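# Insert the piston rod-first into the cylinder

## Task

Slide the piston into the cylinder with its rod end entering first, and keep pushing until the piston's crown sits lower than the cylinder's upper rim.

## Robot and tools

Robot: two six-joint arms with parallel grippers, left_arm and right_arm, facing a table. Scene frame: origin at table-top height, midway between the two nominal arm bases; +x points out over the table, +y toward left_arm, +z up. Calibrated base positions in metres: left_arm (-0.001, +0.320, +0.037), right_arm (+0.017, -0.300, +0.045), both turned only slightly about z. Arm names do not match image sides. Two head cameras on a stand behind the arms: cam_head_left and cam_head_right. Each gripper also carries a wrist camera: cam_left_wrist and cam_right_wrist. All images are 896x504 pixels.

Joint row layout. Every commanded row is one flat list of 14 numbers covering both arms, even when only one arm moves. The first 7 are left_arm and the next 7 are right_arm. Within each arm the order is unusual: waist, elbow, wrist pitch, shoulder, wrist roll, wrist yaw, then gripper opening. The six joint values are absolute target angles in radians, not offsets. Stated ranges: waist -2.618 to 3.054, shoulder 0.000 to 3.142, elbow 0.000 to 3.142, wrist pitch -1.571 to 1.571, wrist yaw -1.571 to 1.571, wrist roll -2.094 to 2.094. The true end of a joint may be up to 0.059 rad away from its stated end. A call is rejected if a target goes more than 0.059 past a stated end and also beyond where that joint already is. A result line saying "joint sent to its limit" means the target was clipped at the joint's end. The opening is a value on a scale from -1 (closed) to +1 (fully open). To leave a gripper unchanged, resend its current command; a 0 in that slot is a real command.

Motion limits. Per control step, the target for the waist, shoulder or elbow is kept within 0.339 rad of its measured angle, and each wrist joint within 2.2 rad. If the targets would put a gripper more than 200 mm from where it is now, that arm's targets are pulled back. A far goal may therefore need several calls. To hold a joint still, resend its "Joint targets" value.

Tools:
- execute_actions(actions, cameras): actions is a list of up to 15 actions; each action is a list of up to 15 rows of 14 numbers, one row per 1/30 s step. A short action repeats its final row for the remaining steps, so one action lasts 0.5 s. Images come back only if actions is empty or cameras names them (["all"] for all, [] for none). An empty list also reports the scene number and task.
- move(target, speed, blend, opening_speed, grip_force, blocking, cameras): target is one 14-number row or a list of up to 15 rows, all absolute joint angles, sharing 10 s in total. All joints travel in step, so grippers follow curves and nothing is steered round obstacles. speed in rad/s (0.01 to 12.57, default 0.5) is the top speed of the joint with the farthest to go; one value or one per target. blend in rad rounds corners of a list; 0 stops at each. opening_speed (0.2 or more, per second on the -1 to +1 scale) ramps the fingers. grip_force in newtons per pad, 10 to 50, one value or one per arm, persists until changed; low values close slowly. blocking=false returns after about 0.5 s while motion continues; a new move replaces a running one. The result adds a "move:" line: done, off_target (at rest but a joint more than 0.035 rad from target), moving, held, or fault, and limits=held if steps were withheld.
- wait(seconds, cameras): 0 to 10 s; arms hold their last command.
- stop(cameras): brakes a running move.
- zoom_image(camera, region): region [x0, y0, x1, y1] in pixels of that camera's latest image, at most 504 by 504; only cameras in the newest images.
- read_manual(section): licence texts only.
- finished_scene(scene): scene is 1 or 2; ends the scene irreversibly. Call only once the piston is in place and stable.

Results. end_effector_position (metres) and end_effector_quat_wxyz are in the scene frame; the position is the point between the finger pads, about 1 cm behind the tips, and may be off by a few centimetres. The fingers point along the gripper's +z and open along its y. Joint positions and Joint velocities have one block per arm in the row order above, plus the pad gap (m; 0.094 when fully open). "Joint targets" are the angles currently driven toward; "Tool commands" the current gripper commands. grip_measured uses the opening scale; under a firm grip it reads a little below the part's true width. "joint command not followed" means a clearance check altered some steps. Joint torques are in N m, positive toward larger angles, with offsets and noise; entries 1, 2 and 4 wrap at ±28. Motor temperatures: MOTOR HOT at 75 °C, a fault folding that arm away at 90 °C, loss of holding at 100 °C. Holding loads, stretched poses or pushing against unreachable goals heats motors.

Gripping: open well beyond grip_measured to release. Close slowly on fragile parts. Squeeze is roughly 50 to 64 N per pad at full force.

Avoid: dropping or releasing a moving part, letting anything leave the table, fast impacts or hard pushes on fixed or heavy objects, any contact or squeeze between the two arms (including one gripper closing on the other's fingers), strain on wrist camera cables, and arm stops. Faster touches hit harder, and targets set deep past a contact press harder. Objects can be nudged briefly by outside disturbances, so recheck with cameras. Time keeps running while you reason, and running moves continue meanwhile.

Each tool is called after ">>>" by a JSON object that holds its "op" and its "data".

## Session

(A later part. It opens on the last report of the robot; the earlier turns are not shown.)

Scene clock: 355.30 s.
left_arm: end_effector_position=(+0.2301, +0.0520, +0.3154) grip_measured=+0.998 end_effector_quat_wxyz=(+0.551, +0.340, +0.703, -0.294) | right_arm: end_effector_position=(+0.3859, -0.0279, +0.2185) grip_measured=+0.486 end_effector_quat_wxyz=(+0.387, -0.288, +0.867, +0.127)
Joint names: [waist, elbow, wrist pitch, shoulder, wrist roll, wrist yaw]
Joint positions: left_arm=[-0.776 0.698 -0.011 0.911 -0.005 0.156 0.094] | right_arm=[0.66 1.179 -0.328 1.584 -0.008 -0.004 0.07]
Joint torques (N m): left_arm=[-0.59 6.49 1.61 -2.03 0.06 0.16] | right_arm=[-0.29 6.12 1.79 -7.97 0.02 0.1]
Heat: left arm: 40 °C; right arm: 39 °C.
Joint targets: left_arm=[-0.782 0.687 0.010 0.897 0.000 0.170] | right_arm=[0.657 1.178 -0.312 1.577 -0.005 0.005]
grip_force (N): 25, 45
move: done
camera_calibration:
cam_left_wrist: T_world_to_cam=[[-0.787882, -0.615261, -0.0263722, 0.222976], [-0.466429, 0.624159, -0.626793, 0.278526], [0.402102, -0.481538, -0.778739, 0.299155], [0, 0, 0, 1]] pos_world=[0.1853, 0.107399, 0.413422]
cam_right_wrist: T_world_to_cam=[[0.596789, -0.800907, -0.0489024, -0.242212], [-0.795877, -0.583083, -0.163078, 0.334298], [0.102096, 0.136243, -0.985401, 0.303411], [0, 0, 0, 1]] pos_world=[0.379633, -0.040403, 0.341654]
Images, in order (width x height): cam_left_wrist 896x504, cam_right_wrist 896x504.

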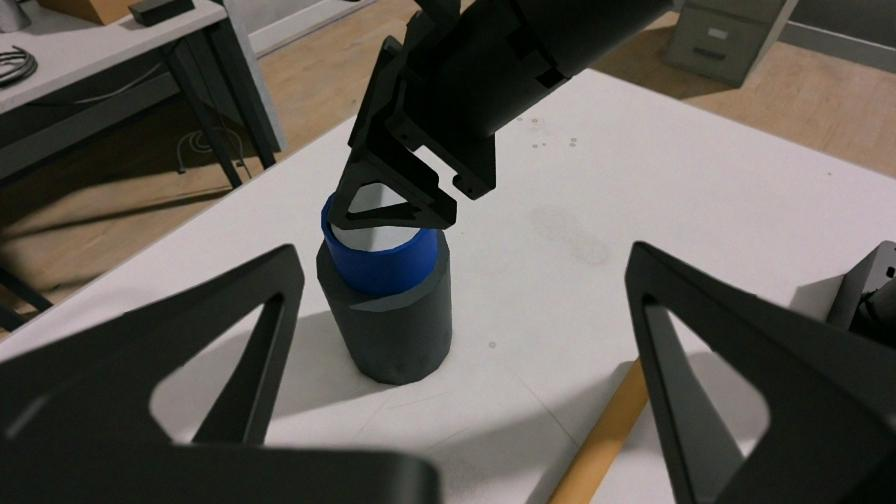

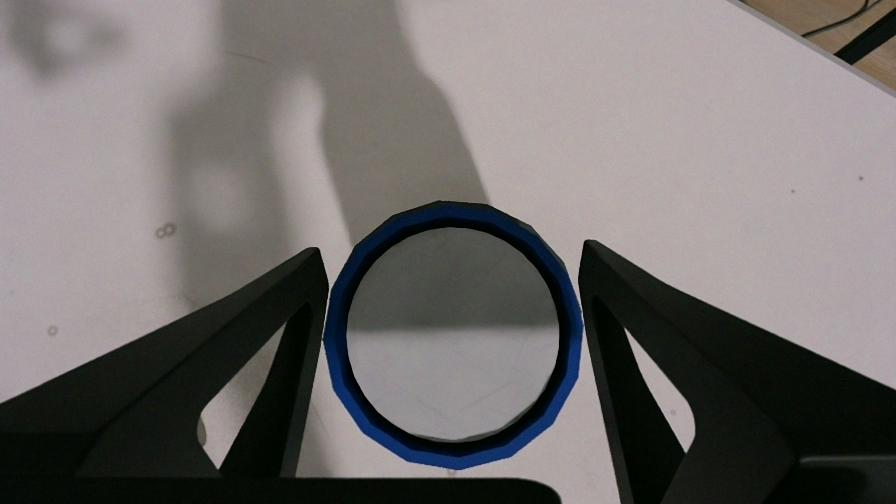

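>>> {"op": "zoom_image", "data": {"camera": "cam_right_wrist", "region": [300, 180, 610, 490]}}

>>> {"op": "zoom_image", "data": {"camera": "cam_left_wrist", "region": [300, 170, 470, 320]}}

Scaled by 1.626 from the camera's 896x504 image, which has a finer 1280x720 frame.

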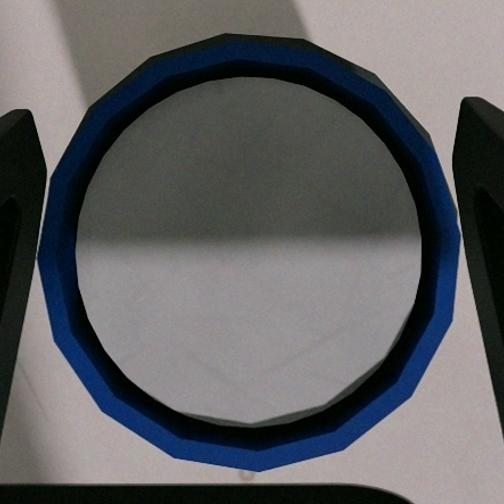

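Scaled by 2.965 from the camera's 896x504 image, which has a finer 1280x720 frame.

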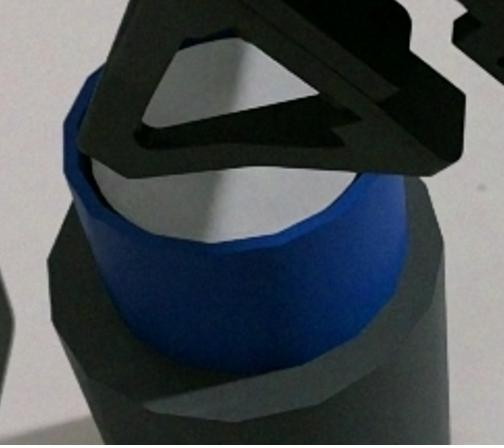

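>>> {"op": "move", "data": {"target": [[-0.782, 0.687, 0.01, 0.897, 0, 0.17, 1.0, 0.657, 1.178, -0.312, 1.577, -0.005, 0.005, 1.0], [-0.782, 0.687, 0.01, 0.897, 0, 0.17, 1.0, 0.657, 1.070, -0.271, 1.597, -0.005, 0.005, 1.0]], "speed": 0.2, "grip_force": [25, 20], "cameras": ["cam_left_wrist", "cam_right_wrist"]}}

>>> {"op": "zoom_image", "data": {"camera": "cam_right_wrist", "region": [270, 110, 630, 470]}}

>>> {"op": "zoom_image", "data": {"camera": "cam_left_wrist", "region": [300, 170, 470, 320]}}

Scene clock: 360.07 s.
left_arm: end_effector_position=(+0.2301, +0.0520, +0.3154) grip_measured=+0.998 end_effector_quat_wxyz=(+0.551, +0.340, +0.703, -0.294) | right_arm: end_effector_position=(+0.3738, -0.0368, +0.1818) grip_measured=+0.998 end_effector_quat_wxyz=(+0.359, -0.292, +0.878, +0.118)
Joint names: [waist, elbow, wrist pitch, shoulder, wrist roll, wrist yaw]
Joint positions: left_arm=[-0.776 0.698 -0.011 0.911 -0.005 0.156 0.094] | right_arm=[0.66 1.081 -0.287 1.589 -0.008 -0.004 0.094]
Joint torques (N m): left_arm=[-0.61 6.48 1.62 -2.03 0.05 0.15] | right_arm=[-0.21 5.22 1.71 -6.63 0.03 0.09]
Heat: left arm: 40 °C; right arm: 38 °C.
Joint targets: left_arm=[-0.782 0.687 0.010 0.897 0.000 0.170] | right_arm=[0.657 1.070 -0.271 1.597 -0.005 0.005]
grip_force (N): 25, 20
move: done
camera_calibration:
cam_left_wrist: T_world_to_cam=[[-0.787882, -0.615261, -0.0263722, 0.222976], [-0.466429, 0.624159, -0.626793, 0.278526], [0.402102, -0.481538, -0.778739, 0.299155], [0, 0, 0, 1]] pos_world=[0.1853, 0.107399, 0.413422]
cam_right_wrist: T_world_to_cam=[[0.594278, -0.80274, -0.0494221, -0.242848], [-0.802572, -0.587932, -0.101067, 0.304555], [0.0520738, 0.0997268, -0.993651, 0.288609], [0, 0, 0, 1]] pos_world=[0.373717, -0.0446682, 0.305555]
Images, in order (width x height): cam_left_wrist 896x504, cam_right_wrist 896x504.

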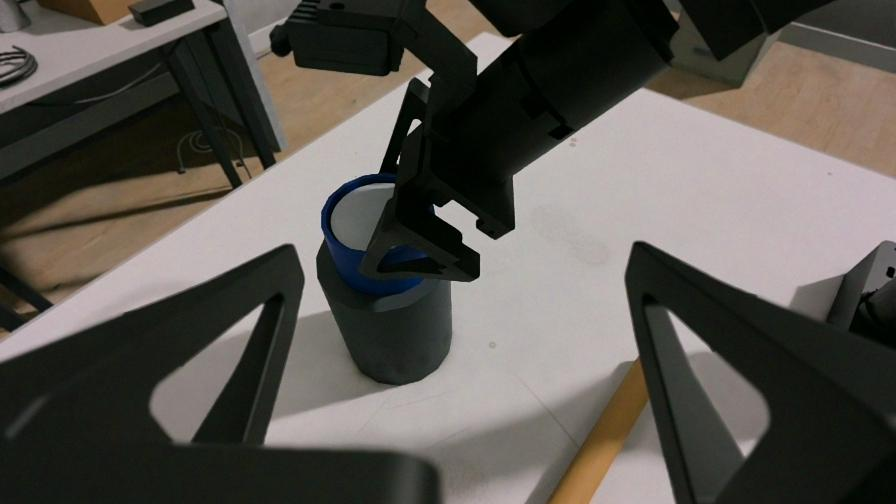

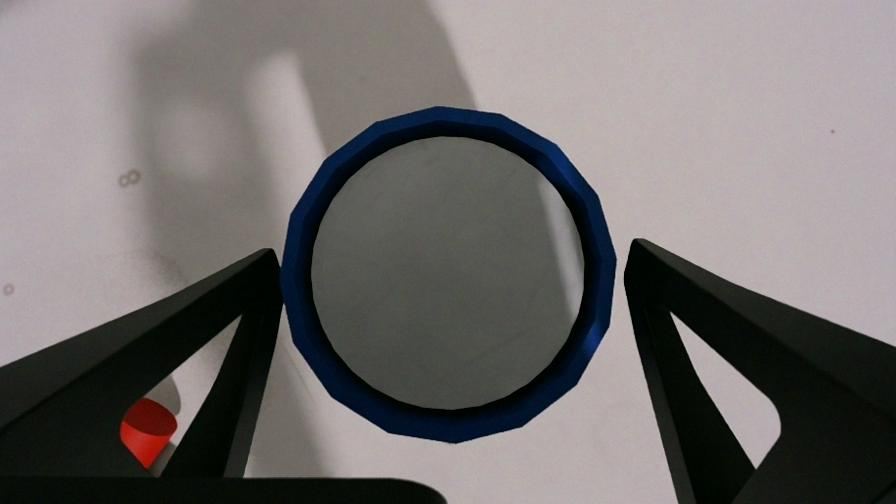

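Scaled by 1.400 from the camera's 896x504 image, which has a finer 1280x720 frame.

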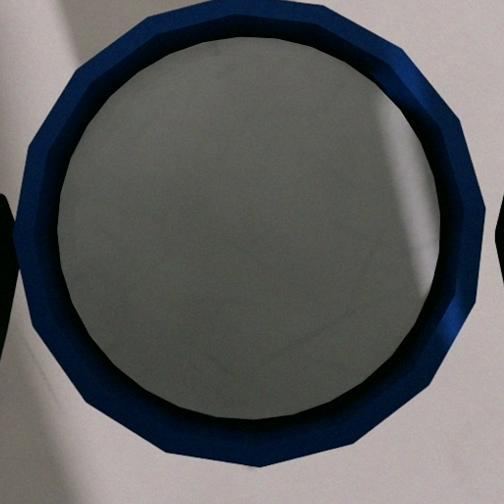

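Scaled by 2.965 from the camera's 896x504 image, which has a finer 1280x720 frame.

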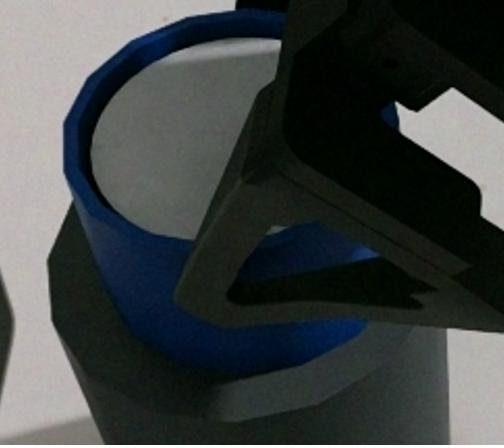

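>>> {"op": "move", "data": {"target": [[-0.782, 0.687, 0.01, 0.897, 0, 0.17, 1.0, 0.657, 1.070, -0.271, 1.597, -0.005, 0.005, 0.6], [-0.782, 0.687, 0.01, 0.897, 0, 0.17, 1.0, 0.657, 1.126, -0.271, 1.612, -0.005, 0.005, 0.6]], "speed": 0.1, "cameras": ["cam_left_wrist", "cam_right_wrist"]}}

>>> {"op": "zoom_image", "data": {"camera": "cam_right_wrist", "region": [270, 110, 630, 470]}}

>>> {"op": "zoom_image", "data": {"camera": "cam_left_wrist", "region": [300, 170, 470, 320]}}

Scene clock: 363.20 s.
left_arm: end_effector_position=(+0.2301, +0.0520, +0.3155) grip_measured=+0.998 end_effector_quat_wxyz=(+0.551, +0.340, +0.703, -0.294) | right_arm: end_effector_position=(+0.3762, -0.0349, +0.1819) grip_measured=+0.751 end_effector_quat_wxyz=(+0.360, -0.292, +0.878, +0.118)
Joint names: [waist, elbow, wrist pitch, shoulder, wrist roll, wrist yaw]
Joint positions: left_arm=[-0.776 0.698 -0.011 0.911 -0.005 0.156 0.094] | right_arm=[0.66 1.091 -0.285 1.6 -0.008 -0.005 0.082]
Joint torques (N m): left_arm=[-0.61 6.48 1.62 -2.02 0.06 0.16] | right_arm=[-0.24 8.75 1.69 -6.3 0.04 0.08]
Heat: left arm: 40 °C; right arm: 38 °C.
Joint targets: left_arm=[-0.782 0.687 0.010 0.897 0.000 0.170] | right_arm=[0.657 1.126 -0.271 1.612 -0.005 0.005]
grip_force (N): 25, 20
move: done
camera_calibration:
cam_left_wrist: T_world_to_cam=[[-0.787875, -0.615263, -0.0265199, 0.223039], [-0.466203, 0.624026, -0.627094, 0.278685], [0.402377, -0.481709, -0.778492, 0.299097], [0, 0, 0, 1]] pos_world=[0.185301, 0.107399, 0.413522]
cam_right_wrist: T_world_to_cam=[[0.594574, -0.802509, -0.0496039, -0.242972], [-0.802261, -0.588025, -0.102978, 0.307808], [0.0534726, 0.101023, -0.993446, 0.287896], [0, 0, 0, 1]] pos_world=[0.376012, -0.0430726, 0.305655]
Images, in order (width x height): cam_left_wrist 896x504, cam_right_wrist 896x504.

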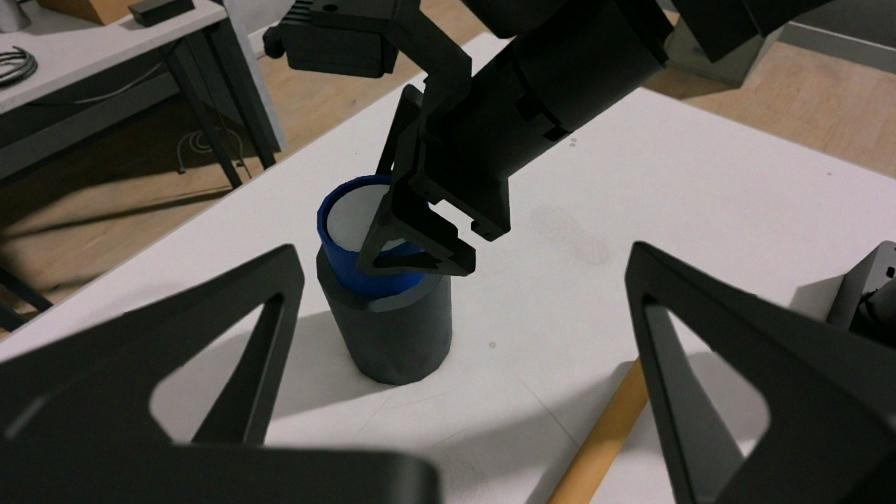

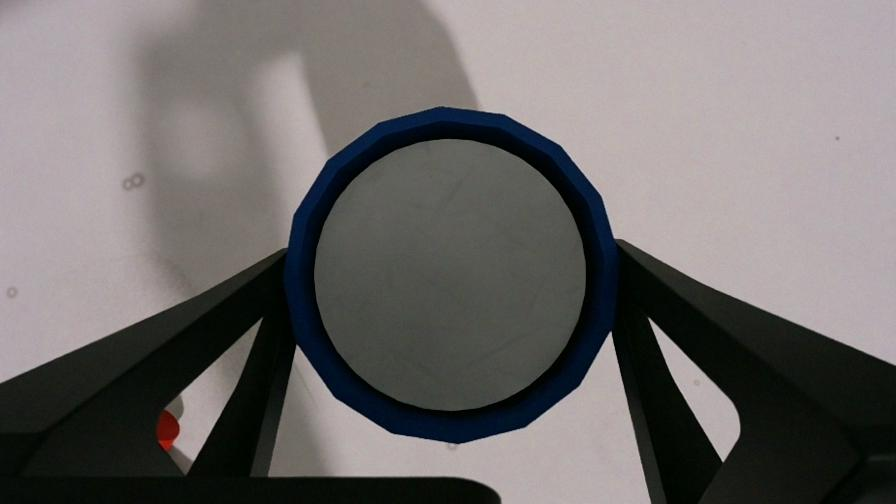

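Scaled by 1.400 from the camera's 896x504 image, which has a finer 1280x720 frame.

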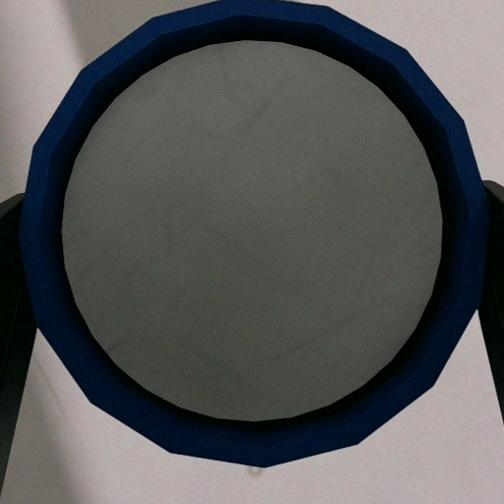

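Scaled by 2.965 from the camera's 896x504 image, which has a finer 1280x720 frame.

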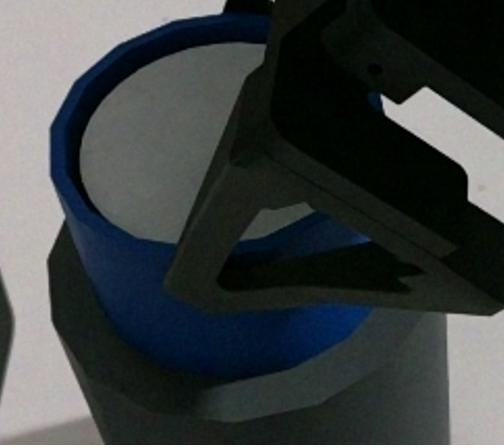

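>>> {"op": "move", "data": {"target": [-0.782, 0.687, 0.01, 0.897, 0, 0.17, 1.0, 0.674, 1.130, -0.271, 1.616, -0.005, 0.005, 0.6], "speed": 0.05, "cameras": ["cam_left_wrist", "cam_right_wrist"]}}

>>> {"op": "zoom_image", "data": {"camera": "cam_left_wrist", "region": [300, 170, 470, 320]}}

Scene clock: 365.30 s.
left_arm: end_effector_position=(+0.2301, +0.0520, +0.3155) grip_measured=+0.998 end_effector_quat_wxyz=(+0.551, +0.340, +0.703, -0.294) | right_arm: end_effector_position=(+0.3747, -0.0329, +0.1818) grip_measured=+0.751 end_effector_quat_wxyz=(+0.360, -0.295, +0.877, +0.119)
Joint names: [waist, elbow, wrist pitch, shoulder, wrist roll, wrist yaw]
Joint positions: left_arm=[-0.776 0.698 -0.011 0.911 -0.005 0.156 0.094] | right_arm=[0.666 1.091 -0.285 1.6 -0.008 -0.005 0.082]
Joint torques (N m): left_arm=[-0.61 6.49 1.61 -2.03 0.05 0.15] | right_arm=[0.95 9.01 1.68 -5.94 0.03 0.1]
Heat: left arm: 40 °C; right arm: 38 °C.
Joint targets: left_arm=[-0.782 0.687 0.010 0.897 0.000 0.170] | right_arm=[0.674 1.130 -0.271 1.616 -0.005 0.005]
grip_force (N): 25, 20
move: off_target (right_arm); right_arm: the elbow is farthest, 0.039 rad from its target
camera_calibration:
cam_left_wrist: T_world_to_cam=[[-0.787875, -0.615263, -0.0265199, 0.223039], [-0.466203, 0.624026, -0.627094, 0.278685], [0.402377, -0.481709, -0.778492, 0.299097], [0, 0, 0, 1]] pos_world=[0.185301, 0.107399, 0.413522]
cam_right_wrist: T_world_to_cam=[[0.599136, -0.799109, -0.0496046, -0.241968], [-0.79892, -0.592627, -0.102562, 0.306274], [0.0525615, 0.101079, -0.993489, 0.28802], [0, 0, 0, 1]] pos_world=[0.374521, -0.0409653, 0.305555]
Images, in order (width x height): cam_left_wrist 896x504, cam_right_wrist 896x504.

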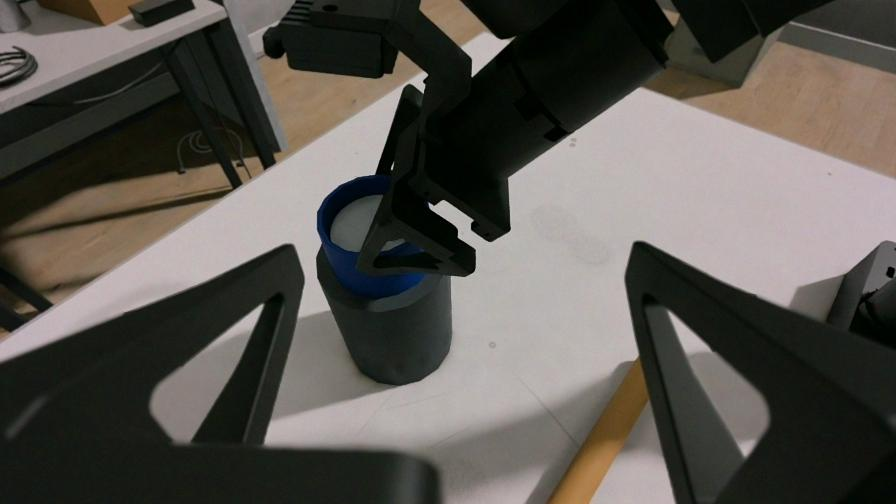

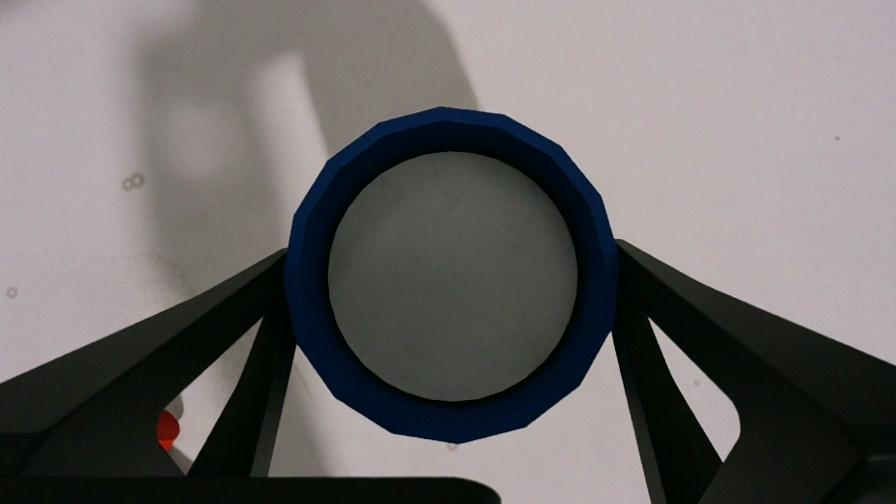

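Scaled by 2.965 from the camera's 896x504 image, which has a finer 1280x720 frame.

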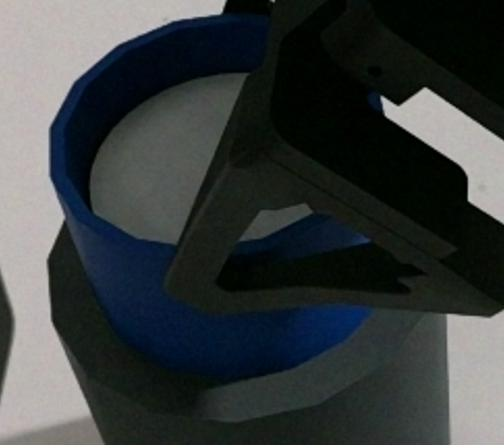

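>>> {"op": "move", "data": {"target": [[-0.782, 0.687, 0.01, 0.897, 0, 0.17, 1.0, 0.674, 1.130, -0.271, 1.616, -0.005, 0.005, 1.0], [-0.782, 0.687, 0.01, 0.897, 0, 0.17, 1.0, 0.670, 1.245, -0.42, 1.540, -0.005, 0.005, 1.0], [-0.782, 0.687, 0.01, 0.897, 0, 0.17, 1.0, 0.670, 2.206, -1.428, 2.140, -0.005, 0.005, -0.95]], "speed": [0.2, 0.2, 0.6], "blend": [0, 0.02, 0], "grip_force": [25, 50], "cameras": ["cam_left_wrist", "cam_right_wrist"]}}

>>> {"op": "zoom_image", "data": {"camera": "cam_left_wrist", "region": [300, 140, 470, 310]}}

>>> {"op": "zoom_image", "data": {"camera": "cam_right_wrist", "region": [270, 60, 630, 400]}}

Scene clock: 373.00 s.
left_arm: end_effector_position=(+0.2301, +0.0520, +0.3155) grip_measured=+0.998 end_effector_quat_wxyz=(+0.551, +0.340, +0.703, -0.294) | right_arm: end_effector_position=(+0.3768, -0.0313, +0.2138) grip_measured=-0.948 end_effector_quat_wxyz=(+0.092, -0.316, +0.944, +0.032)
Joint names: [waist, elbow, wrist pitch, shoulder, wrist roll, wrist yaw]
Joint positions: left_arm=[-0.776 0.698 -0.011 0.911 -0.005 0.156 0.094] | right_arm=[0.666 2.174 -1.424 2.126 -0.008 -0.005 0.002]
Joint torques (N m): left_arm=[-0.62 6.48 1.62 -2.03 0.06 0.15] | right_arm=[0.51 7.72 0.53 -9.98 0.05 0.11]
Heat: left arm: 40 °C; right arm: 37 °C.
Joint targets: left_arm=[-0.782 0.687 0.010 0.897 0.000 0.170] | right_arm=[0.670 2.206 -1.428 2.140 -0.005 0.005]
grip_force (N): 25, 50
move: done
camera_calibration:
cam_left_wrist: T_world_to_cam=[[-0.787875, -0.615263, -0.0265199, 0.223039], [-0.466203, 0.624026, -0.627094, 0.278685], [0.402377, -0.481709, -0.778492, 0.299097], [0, 0, 0, 1]] pos_world=[0.185301, 0.107399, 0.413522]
cam_right_wrist: T_world_to_cam=[[0.576451, -0.815919, -0.0444992, -0.233486], [-0.712467, -0.528534, 0.461566, 0.161051], [-0.40012, -0.234366, -0.885989, 0.456584], [0, 0, 0, 1]] pos_world=[0.432025, 0.00162299, 0.319803]
Images, in order (width x height): cam_left_wrist 896x504, cam_right_wrist 896x504.

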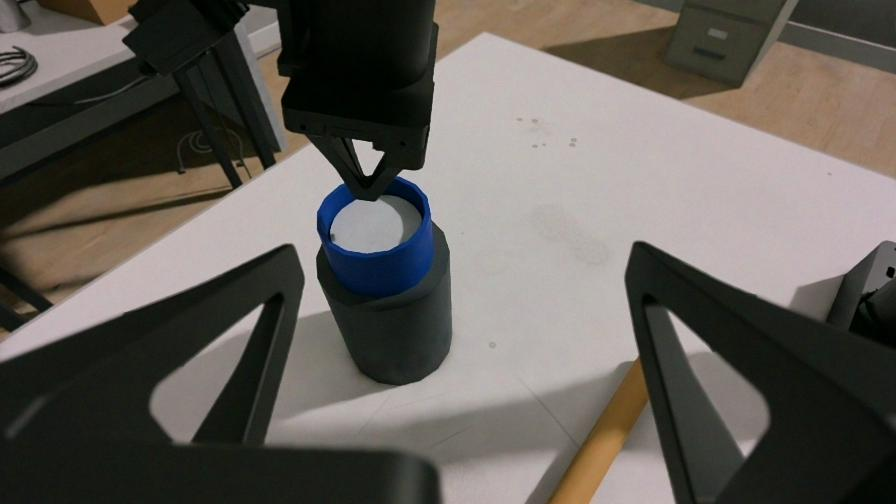

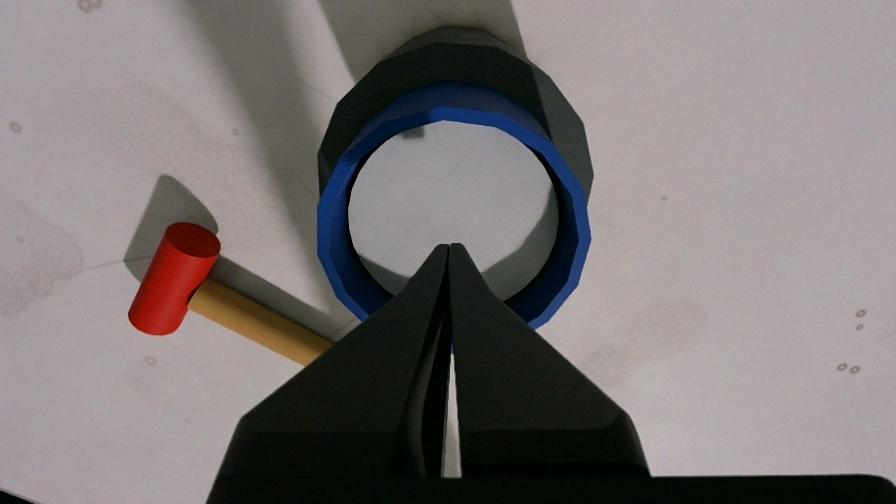

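Scaled by 2.965 from the camera's 896x504 image, which has a finer 1280x720 frame.

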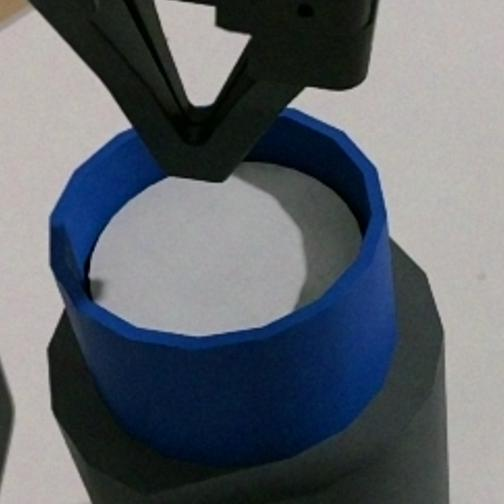

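Scaled by 1.400 from the camera's 896x504 image, which has a finer 1280x720 frame.

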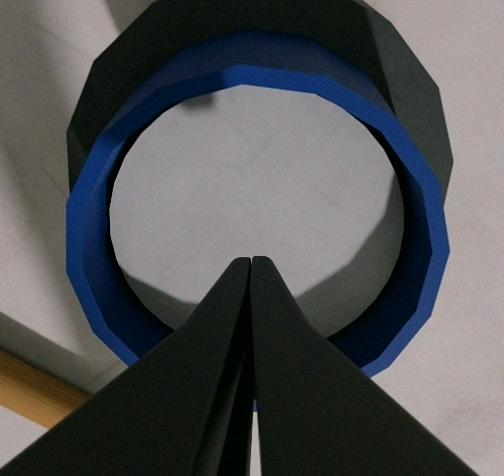

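>>> {"op": "move", "data": {"target": [[-0.782, 0.687, 0.01, 0.897, 0, 0.17, 1.0, 0.670, 2.205, -1.455, 2.205, -0.005, 0.005, -0.95], [-0.782, 0.687, 0.01, 0.897, 0, 0.17, 1.0, 0.670, 2.06, -1.375, 2.255, -0.005, 0.005, -0.95]], "speed": [0.15, 0.08], "blend": [0.01, 0], "cameras": ["cam_left_wrist", "cam_right_wrist"]}}

>>> {"op": "zoom_image", "data": {"camera": "cam_left_wrist", "region": [300, 140, 470, 310]}}

>>> {"op": "zoom_image", "data": {"camera": "cam_right_wrist", "region": [270, 60, 630, 400]}}

Scene clock: 377.13 s.
left_arm: end_effector_position=(+0.2301, +0.0520, +0.3155) grip_measured=+0.998 end_effector_quat_wxyz=(+0.551, +0.340, +0.703, -0.294) | right_arm: end_effector_position=(+0.3746, -0.0330, +0.1781) grip_measured=-0.948 end_effector_quat_wxyz=(+0.053, -0.317, +0.947, +0.020)
Joint names: [waist, elbow, wrist pitch, shoulder, wrist roll, wrist yaw]
Joint positions: left_arm=[-0.776 0.698 -0.011 0.911 -0.005 0.156 0.094] | right_arm=[0.666 2.122 -1.402 2.176 -0.008 -0.005 0.002]
Joint torques (N m): left_arm=[-0.59 6.49 1.61 -2.03 0.06 0.16] | right_arm=[0.44 0.76 0.75 -4.7 0.06 0.1]
Heat: left arm: 40 °C; right arm: 37 °C.
Joint targets: left_arm=[-0.782 0.687 0.010 0.897 0.000 0.170] | right_arm=[0.670 2.060 -1.375 2.255 -0.005 0.005]
grip_force (N): 25, 50
move: off_target (right_arm); right_arm: the shoulder is farthest, 0.079 rad from its target
camera_calibration:
cam_left_wrist: T_world_to_cam=[[-0.787875, -0.615263, -0.0265199, 0.223039], [-0.466203, 0.624026, -0.627094, 0.278685], [0.402377, -0.481709, -0.778492, 0.299097], [0, 0, 0, 1]] pos_world=[0.185301, 0.107399, 0.413522]
cam_right_wrist: T_world_to_cam=[[0.573666, -0.817988, -0.0424601, -0.234523], [-0.680185, -0.504623, 0.531699, 0.15127], [-0.45635, -0.276137, -0.845868, 0.436254], [0, 0, 0, 1]] pos_world=[0.436514, 0.00496364, 0.278625]
Images, in order (width x height): cam_left_wrist 896x504, cam_right_wrist 896x504.

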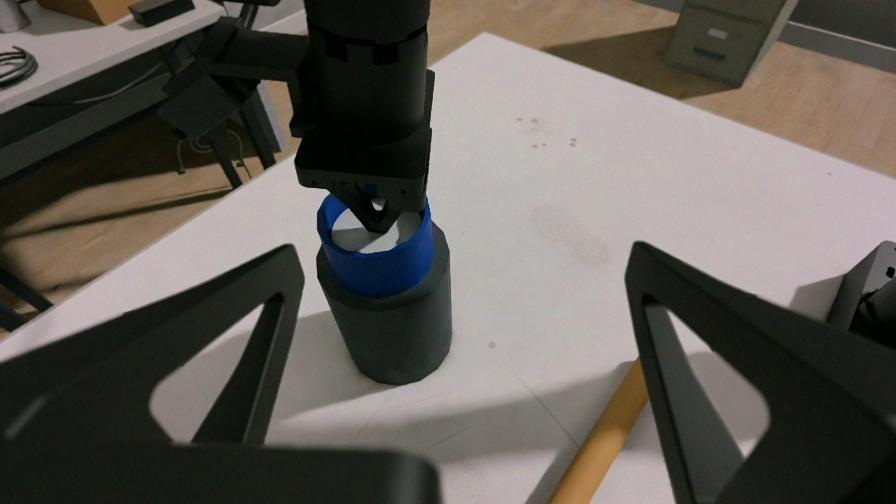

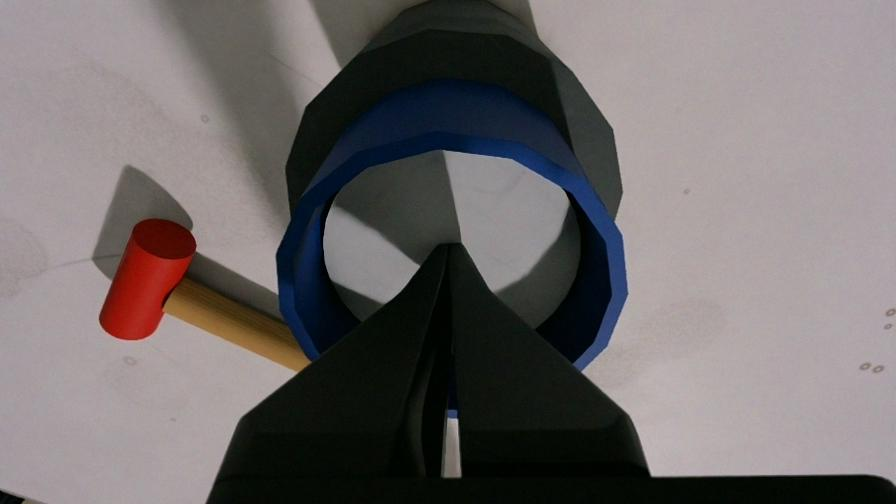

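Scaled by 2.965 from the camera's 896x504 image, which has a finer 1280x720 frame.

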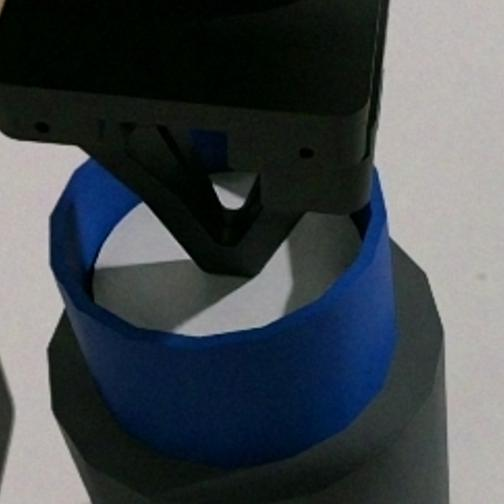

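Scaled by 1.400 from the camera's 896x504 image, which has a finer 1280x720 frame.

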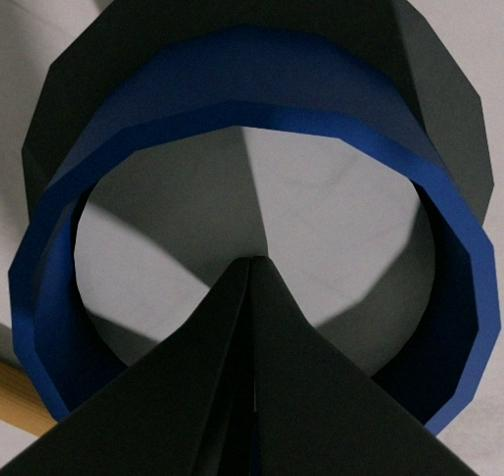

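>>> {"op": "move", "data": {"target": [-0.782, 0.687, 0.01, 0.897, 0, 0.17, 1.0, 0.670, 2.00, -1.36, 2.315, -0.005, 0.005, -0.95], "speed": 0.06, "cameras": ["cam_left_wrist", "cam_right_wrist"]}}

>>> {"op": "zoom_image", "data": {"camera": "cam_left_wrist", "region": [300, 140, 470, 310]}}

>>> {"op": "zoom_image", "data": {"camera": "cam_right_wrist", "region": [270, 60, 630, 400]}}

Scene clock: 379.00 s.
left_arm: end_effector_position=(+0.2301, +0.0520, +0.3155) grip_measured=+0.998 end_effector_quat_wxyz=(+0.551, +0.340, +0.703, -0.294) | right_arm: end_effector_position=(+0.3737, -0.0336, +0.1697) grip_measured=-0.948 end_effector_quat_wxyz=(+0.049, -0.317, +0.947, +0.018)
Joint names: [waist, elbow, wrist pitch, shoulder, wrist roll, wrist yaw]
Joint positions: left_arm=[-0.776 0.698 -0.011 0.911 -0.005 0.156 0.094] | right_arm=[0.666 2.088 -1.379 2.176 -0.008 -0.005 0.002]
Joint torques (N m): left_arm=[-0.61 6.49 1.61 -2.03 0.06 0.15] | right_arm=[0.44 -1.29 0.65 0.64 0.06 0.1]
Heat: left arm: 40 °C; right arm: 36 °C.
Joint targets: left_arm=[-0.782 0.687 0.010 0.897 0.000 0.170] | right_arm=[0.670 2.000 -1.360 2.315 -0.005 0.005]
grip_force (N): 25, 50
move: off_target (right_arm); right_arm: the shoulder is farthest, 0.139 rad from its target
camera_calibration:
cam_left_wrist: T_world_to_cam=[[-0.787875, -0.615263, -0.0265199, 0.223039], [-0.466203, 0.624026, -0.627094, 0.278685], [0.402377, -0.481709, -0.778492, 0.299097], [0, 0, 0, 1]] pos_world=[0.185301, 0.107399, 0.413522]
cam_right_wrist: T_world_to_cam=[[0.573357, -0.818216, -0.0422345, -0.234859], [-0.676075, -0.501612, 0.539729, 0.152052], [-0.4628, -0.280904, -0.840779, 0.429946], [0, 0, 0, 1]] pos_world=[0.436436, 0.00487958, 0.269503]
Images, in order (width x height): cam_left_wrist 896x504, cam_right_wrist 896x504.

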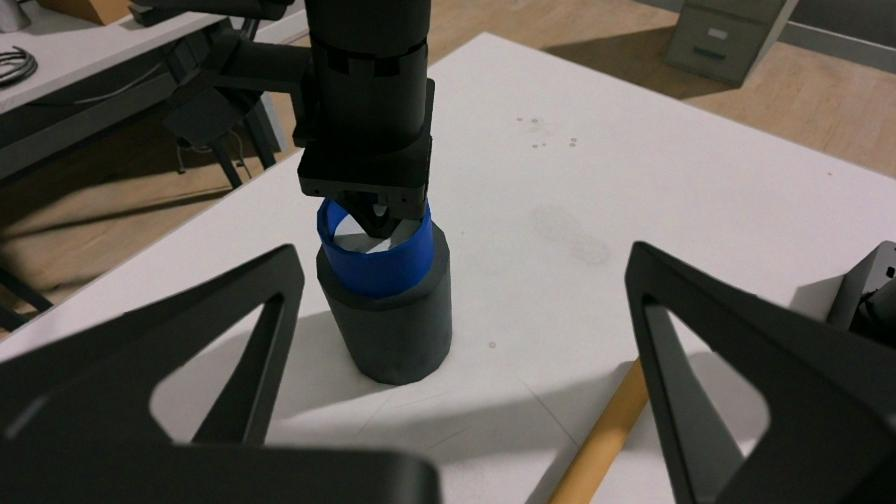

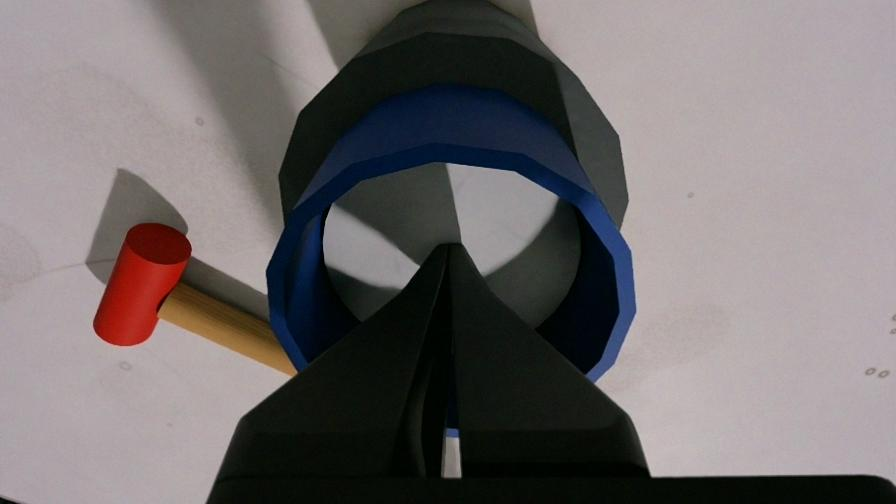

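Scaled by 2.965 from the camera's 896x504 image, which has a finer 1280x720 frame.

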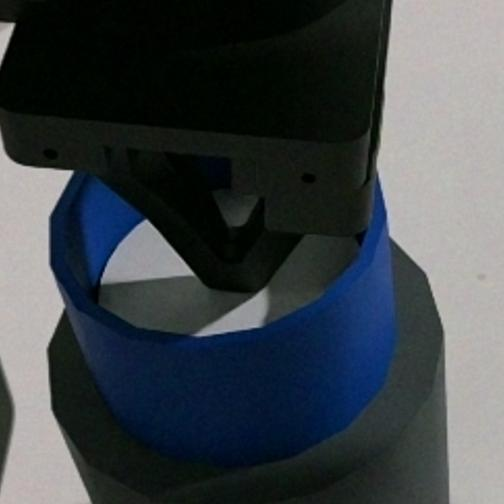

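Scaled by 1.400 from the camera's 896x504 image, which has a finer 1280x720 frame.

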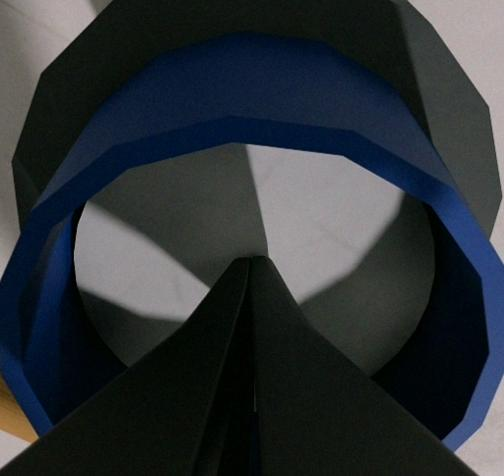

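>>> {"op": "move", "data": {"target": [-0.782, 0.687, 0.01, 0.897, 0, 0.17, 1.0, 0.670, 1.935, -1.335, 2.365, -0.005, 0.005, -0.95], "speed": 0.05, "cameras": ["cam_left_wrist", "cam_right_wrist"]}}

>>> {"op": "zoom_image", "data": {"camera": "cam_left_wrist", "region": [300, 140, 470, 310]}}

>>> {"op": "zoom_image", "data": {"camera": "cam_right_wrist", "region": [250, 60, 650, 440]}}

Scene clock: 381.57 s.
left_arm: end_effector_position=(+0.2301, +0.0520, +0.3155) grip_measured=+0.998 end_effector_quat_wxyz=(+0.551, +0.340, +0.703, -0.294) | right_arm: end_effector_position=(+0.3739, -0.0346, +0.1563) grip_measured=-0.948 end_effector_quat_wxyz=(+0.041, -0.317, +0.947, +0.013)
Joint names: [waist, elbow, wrist pitch, shoulder, wrist roll, wrist yaw]
Joint positions: left_arm=[-0.776 0.698 -0.011 0.911 -0.005 0.156 0.094] | right_arm=[0.666 2.057 -1.353 2.189 -0.008 0 0.002]
Joint torques (N m): left_arm=[-0.59 6.48 1.61 -2.02 0.06 0.16] | right_arm=[0.49 -3.99 0.62 4.22 0.07 0.06]
Heat: left arm: 41 °C; right arm: 36 °C.
Joint targets: left_arm=[-0.782 0.687 0.010 0.897 0.000 0.170] | right_arm=[0.670 1.935 -1.335 2.365 -0.005 0.005]
grip_force (N): 25, 50
move: off_target (right_arm); right_arm: the shoulder is farthest, 0.176 rad from its target
camera_calibration:
cam_left_wrist: T_world_to_cam=[[-0.787875, -0.615263, -0.0265199, 0.223039], [-0.466203, 0.624026, -0.627094, 0.278685], [0.402377, -0.481709, -0.778492, 0.299097], [0, 0, 0, 1]] pos_world=[0.185301, 0.107399, 0.413522]
cam_right_wrist: T_world_to_cam=[[0.572412, -0.81914, -0.0368011, -0.236827], [-0.669728, -0.492956, 0.555391, 0.15443], [-0.473084, -0.293266, -0.830775, 0.420393], [0, 0, 0, 1]] pos_world=[0.43787, 0.00541998, 0.254767]
Images, in order (width x height): cam_left_wrist 896x504, cam_right_wrist 896x504.

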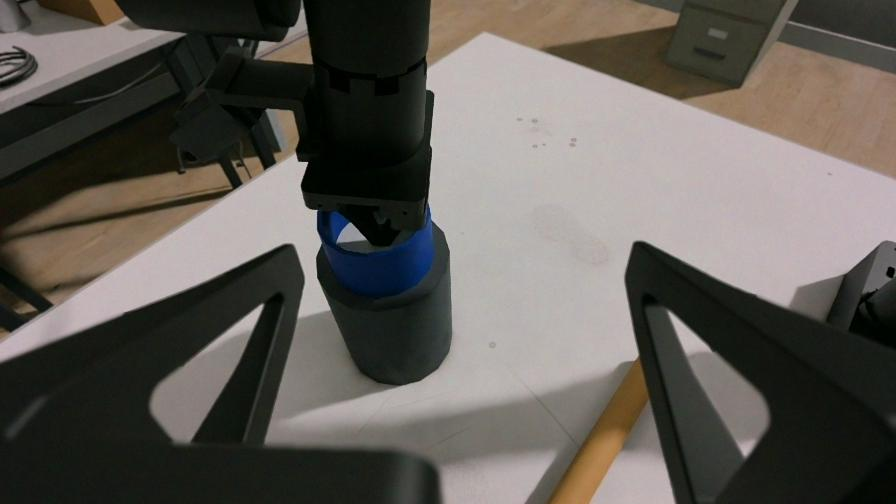

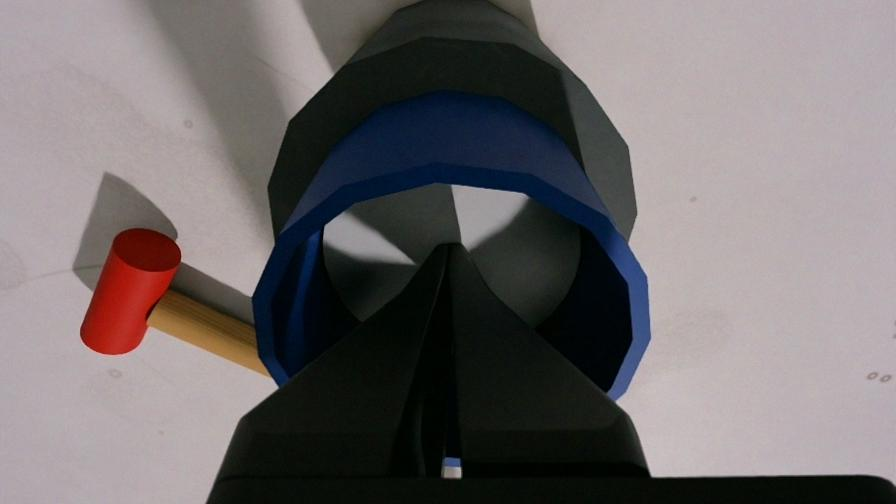

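Scaled by 2.965 from the camera's 896x504 image, which has a finer 1280x720 frame.

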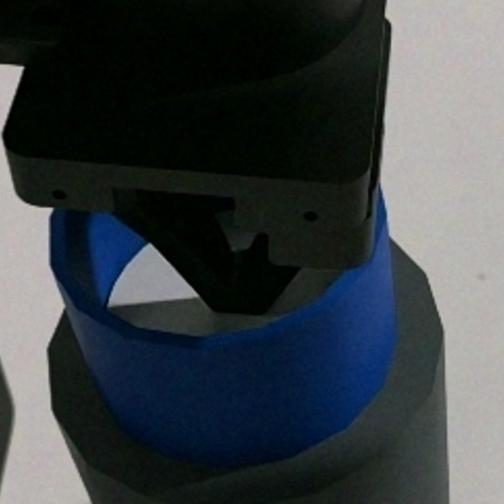

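Scaled by 1.260 from the camera's 896x504 image, which has a finer 1280x720 frame.

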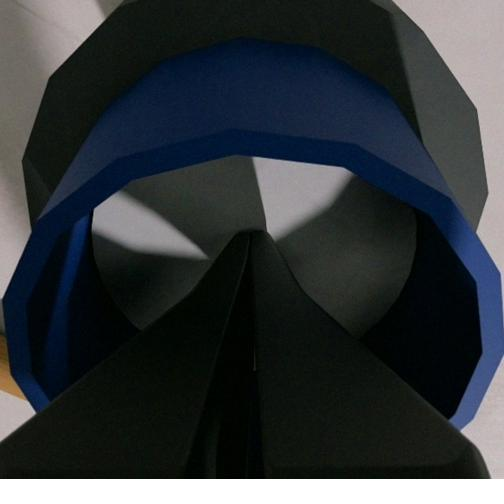

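>>> {"op": "move", "data": {"target": [-0.782, 0.687, 0.01, 0.897, 0, 0.17, 1.0, 0.670, 1.865, -1.31, 2.415, -0.005, 0.005, -0.95], "speed": 0.05, "cameras": ["cam_left_wrist", "cam_right_wrist"]}}

>>> {"op": "zoom_image", "data": {"camera": "cam_left_wrist", "region": [300, 140, 470, 310]}}

>>> {"op": "zoom_image", "data": {"camera": "cam_right_wrist", "region": [250, 60, 650, 440]}}

Scene clock: 384.73 s.
left_arm: end_effector_position=(+0.2301, +0.0520, +0.3155) grip_measured=+0.998 end_effector_quat_wxyz=(+0.551, +0.340, +0.703, -0.294) | right_arm: end_effector_position=(+0.3737, -0.0350, +0.1280) grip_measured=-0.953 end_effector_quat_wxyz=(+0.022, -0.317, +0.948, +0.006)
Joint names: [waist, elbow, wrist pitch, shoulder, wrist roll, wrist yaw]
Joint positions: left_arm=[-0.776 0.698 -0.011 0.911 -0.005 0.156 0.094] | right_arm=[0.666 2.011 -1.308 2.228 -0.008 0.001 0.002]
Joint torques (N m): left_arm=[-0.61 6.48 1.61 -2.03 0.06 0.15] | right_arm=[0.47 -5.89 0.31 5 0.06 0.05]
Heat: left arm: 41 °C; right arm: 36 °C.
Joint targets: left_arm=[-0.782 0.687 0.010 0.897 0.000 0.170] | right_arm=[0.670 1.865 -1.310 2.415 -0.005 0.005]
grip_force (N): 25, 50
move: off_target (right_arm); right_arm: the shoulder is farthest, 0.187 rad from its target
camera_calibration:
cam_left_wrist: T_world_to_cam=[[-0.787875, -0.615263, -0.0265199, 0.223039], [-0.466203, 0.624026, -0.627094, 0.278685], [0.402377, -0.481709, -0.778492, 0.299097], [0, 0, 0, 1]] pos_world=[0.185301, 0.107399, 0.413522]
cam_right_wrist: T_world_to_cam=[[0.571258, -0.820046, -0.0344721, -0.23797], [-0.651531, -0.47861, 0.588591, 0.159164], [-0.49917, -0.313777, -0.807696, 0.402696], [0, 0, 0, 1]] pos_world=[0.440656, 0.00738802, 0.22337]
Images, in order (width x height): cam_left_wrist 896x504, cam_right_wrist 896x504.

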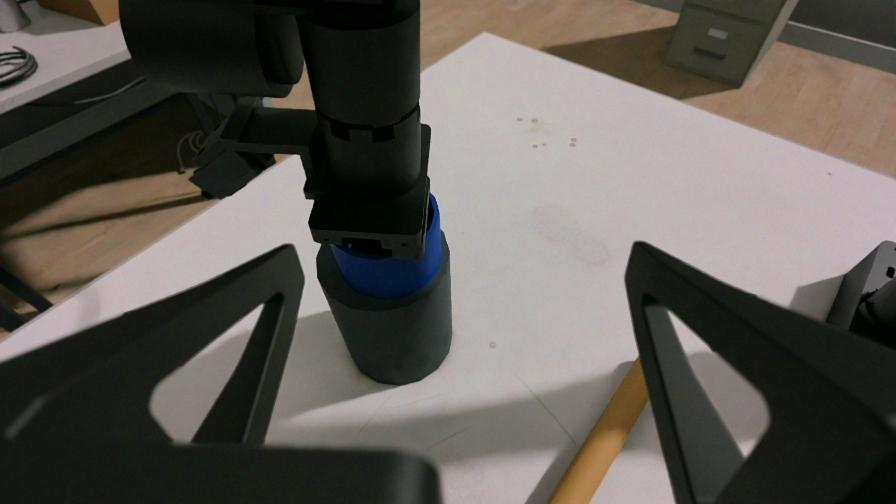

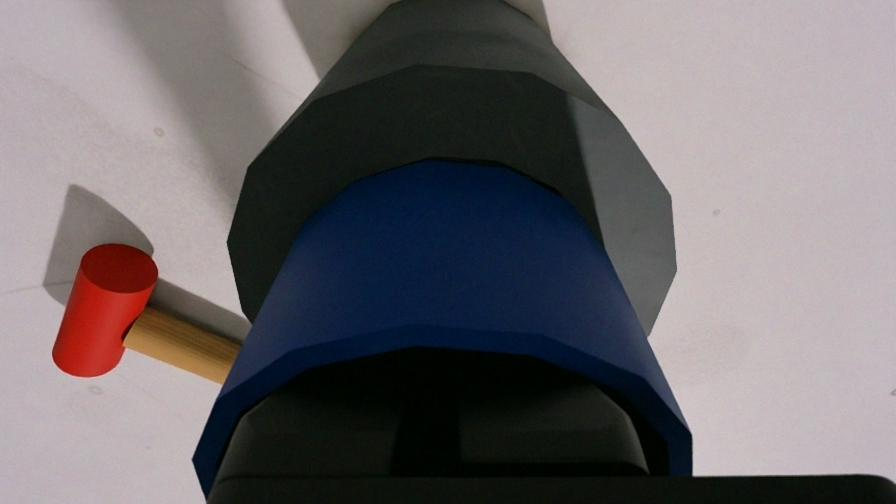

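Scaled by 2.965 from the camera's 896x504 image, which has a finer 1280x720 frame.

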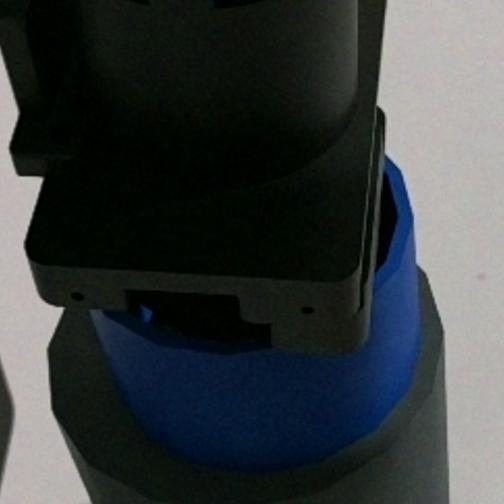

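Scaled by 1.260 from the camera's 896x504 image, which has a finer 1280x720 frame.

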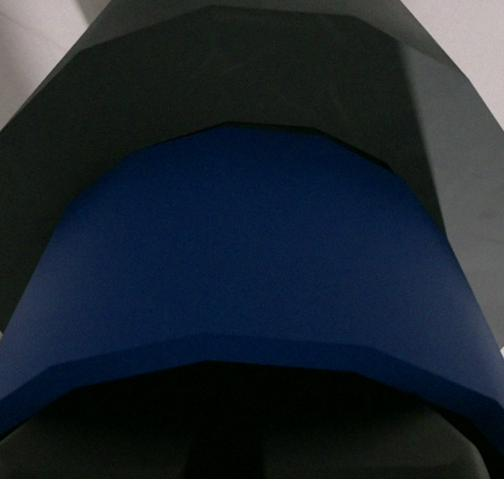

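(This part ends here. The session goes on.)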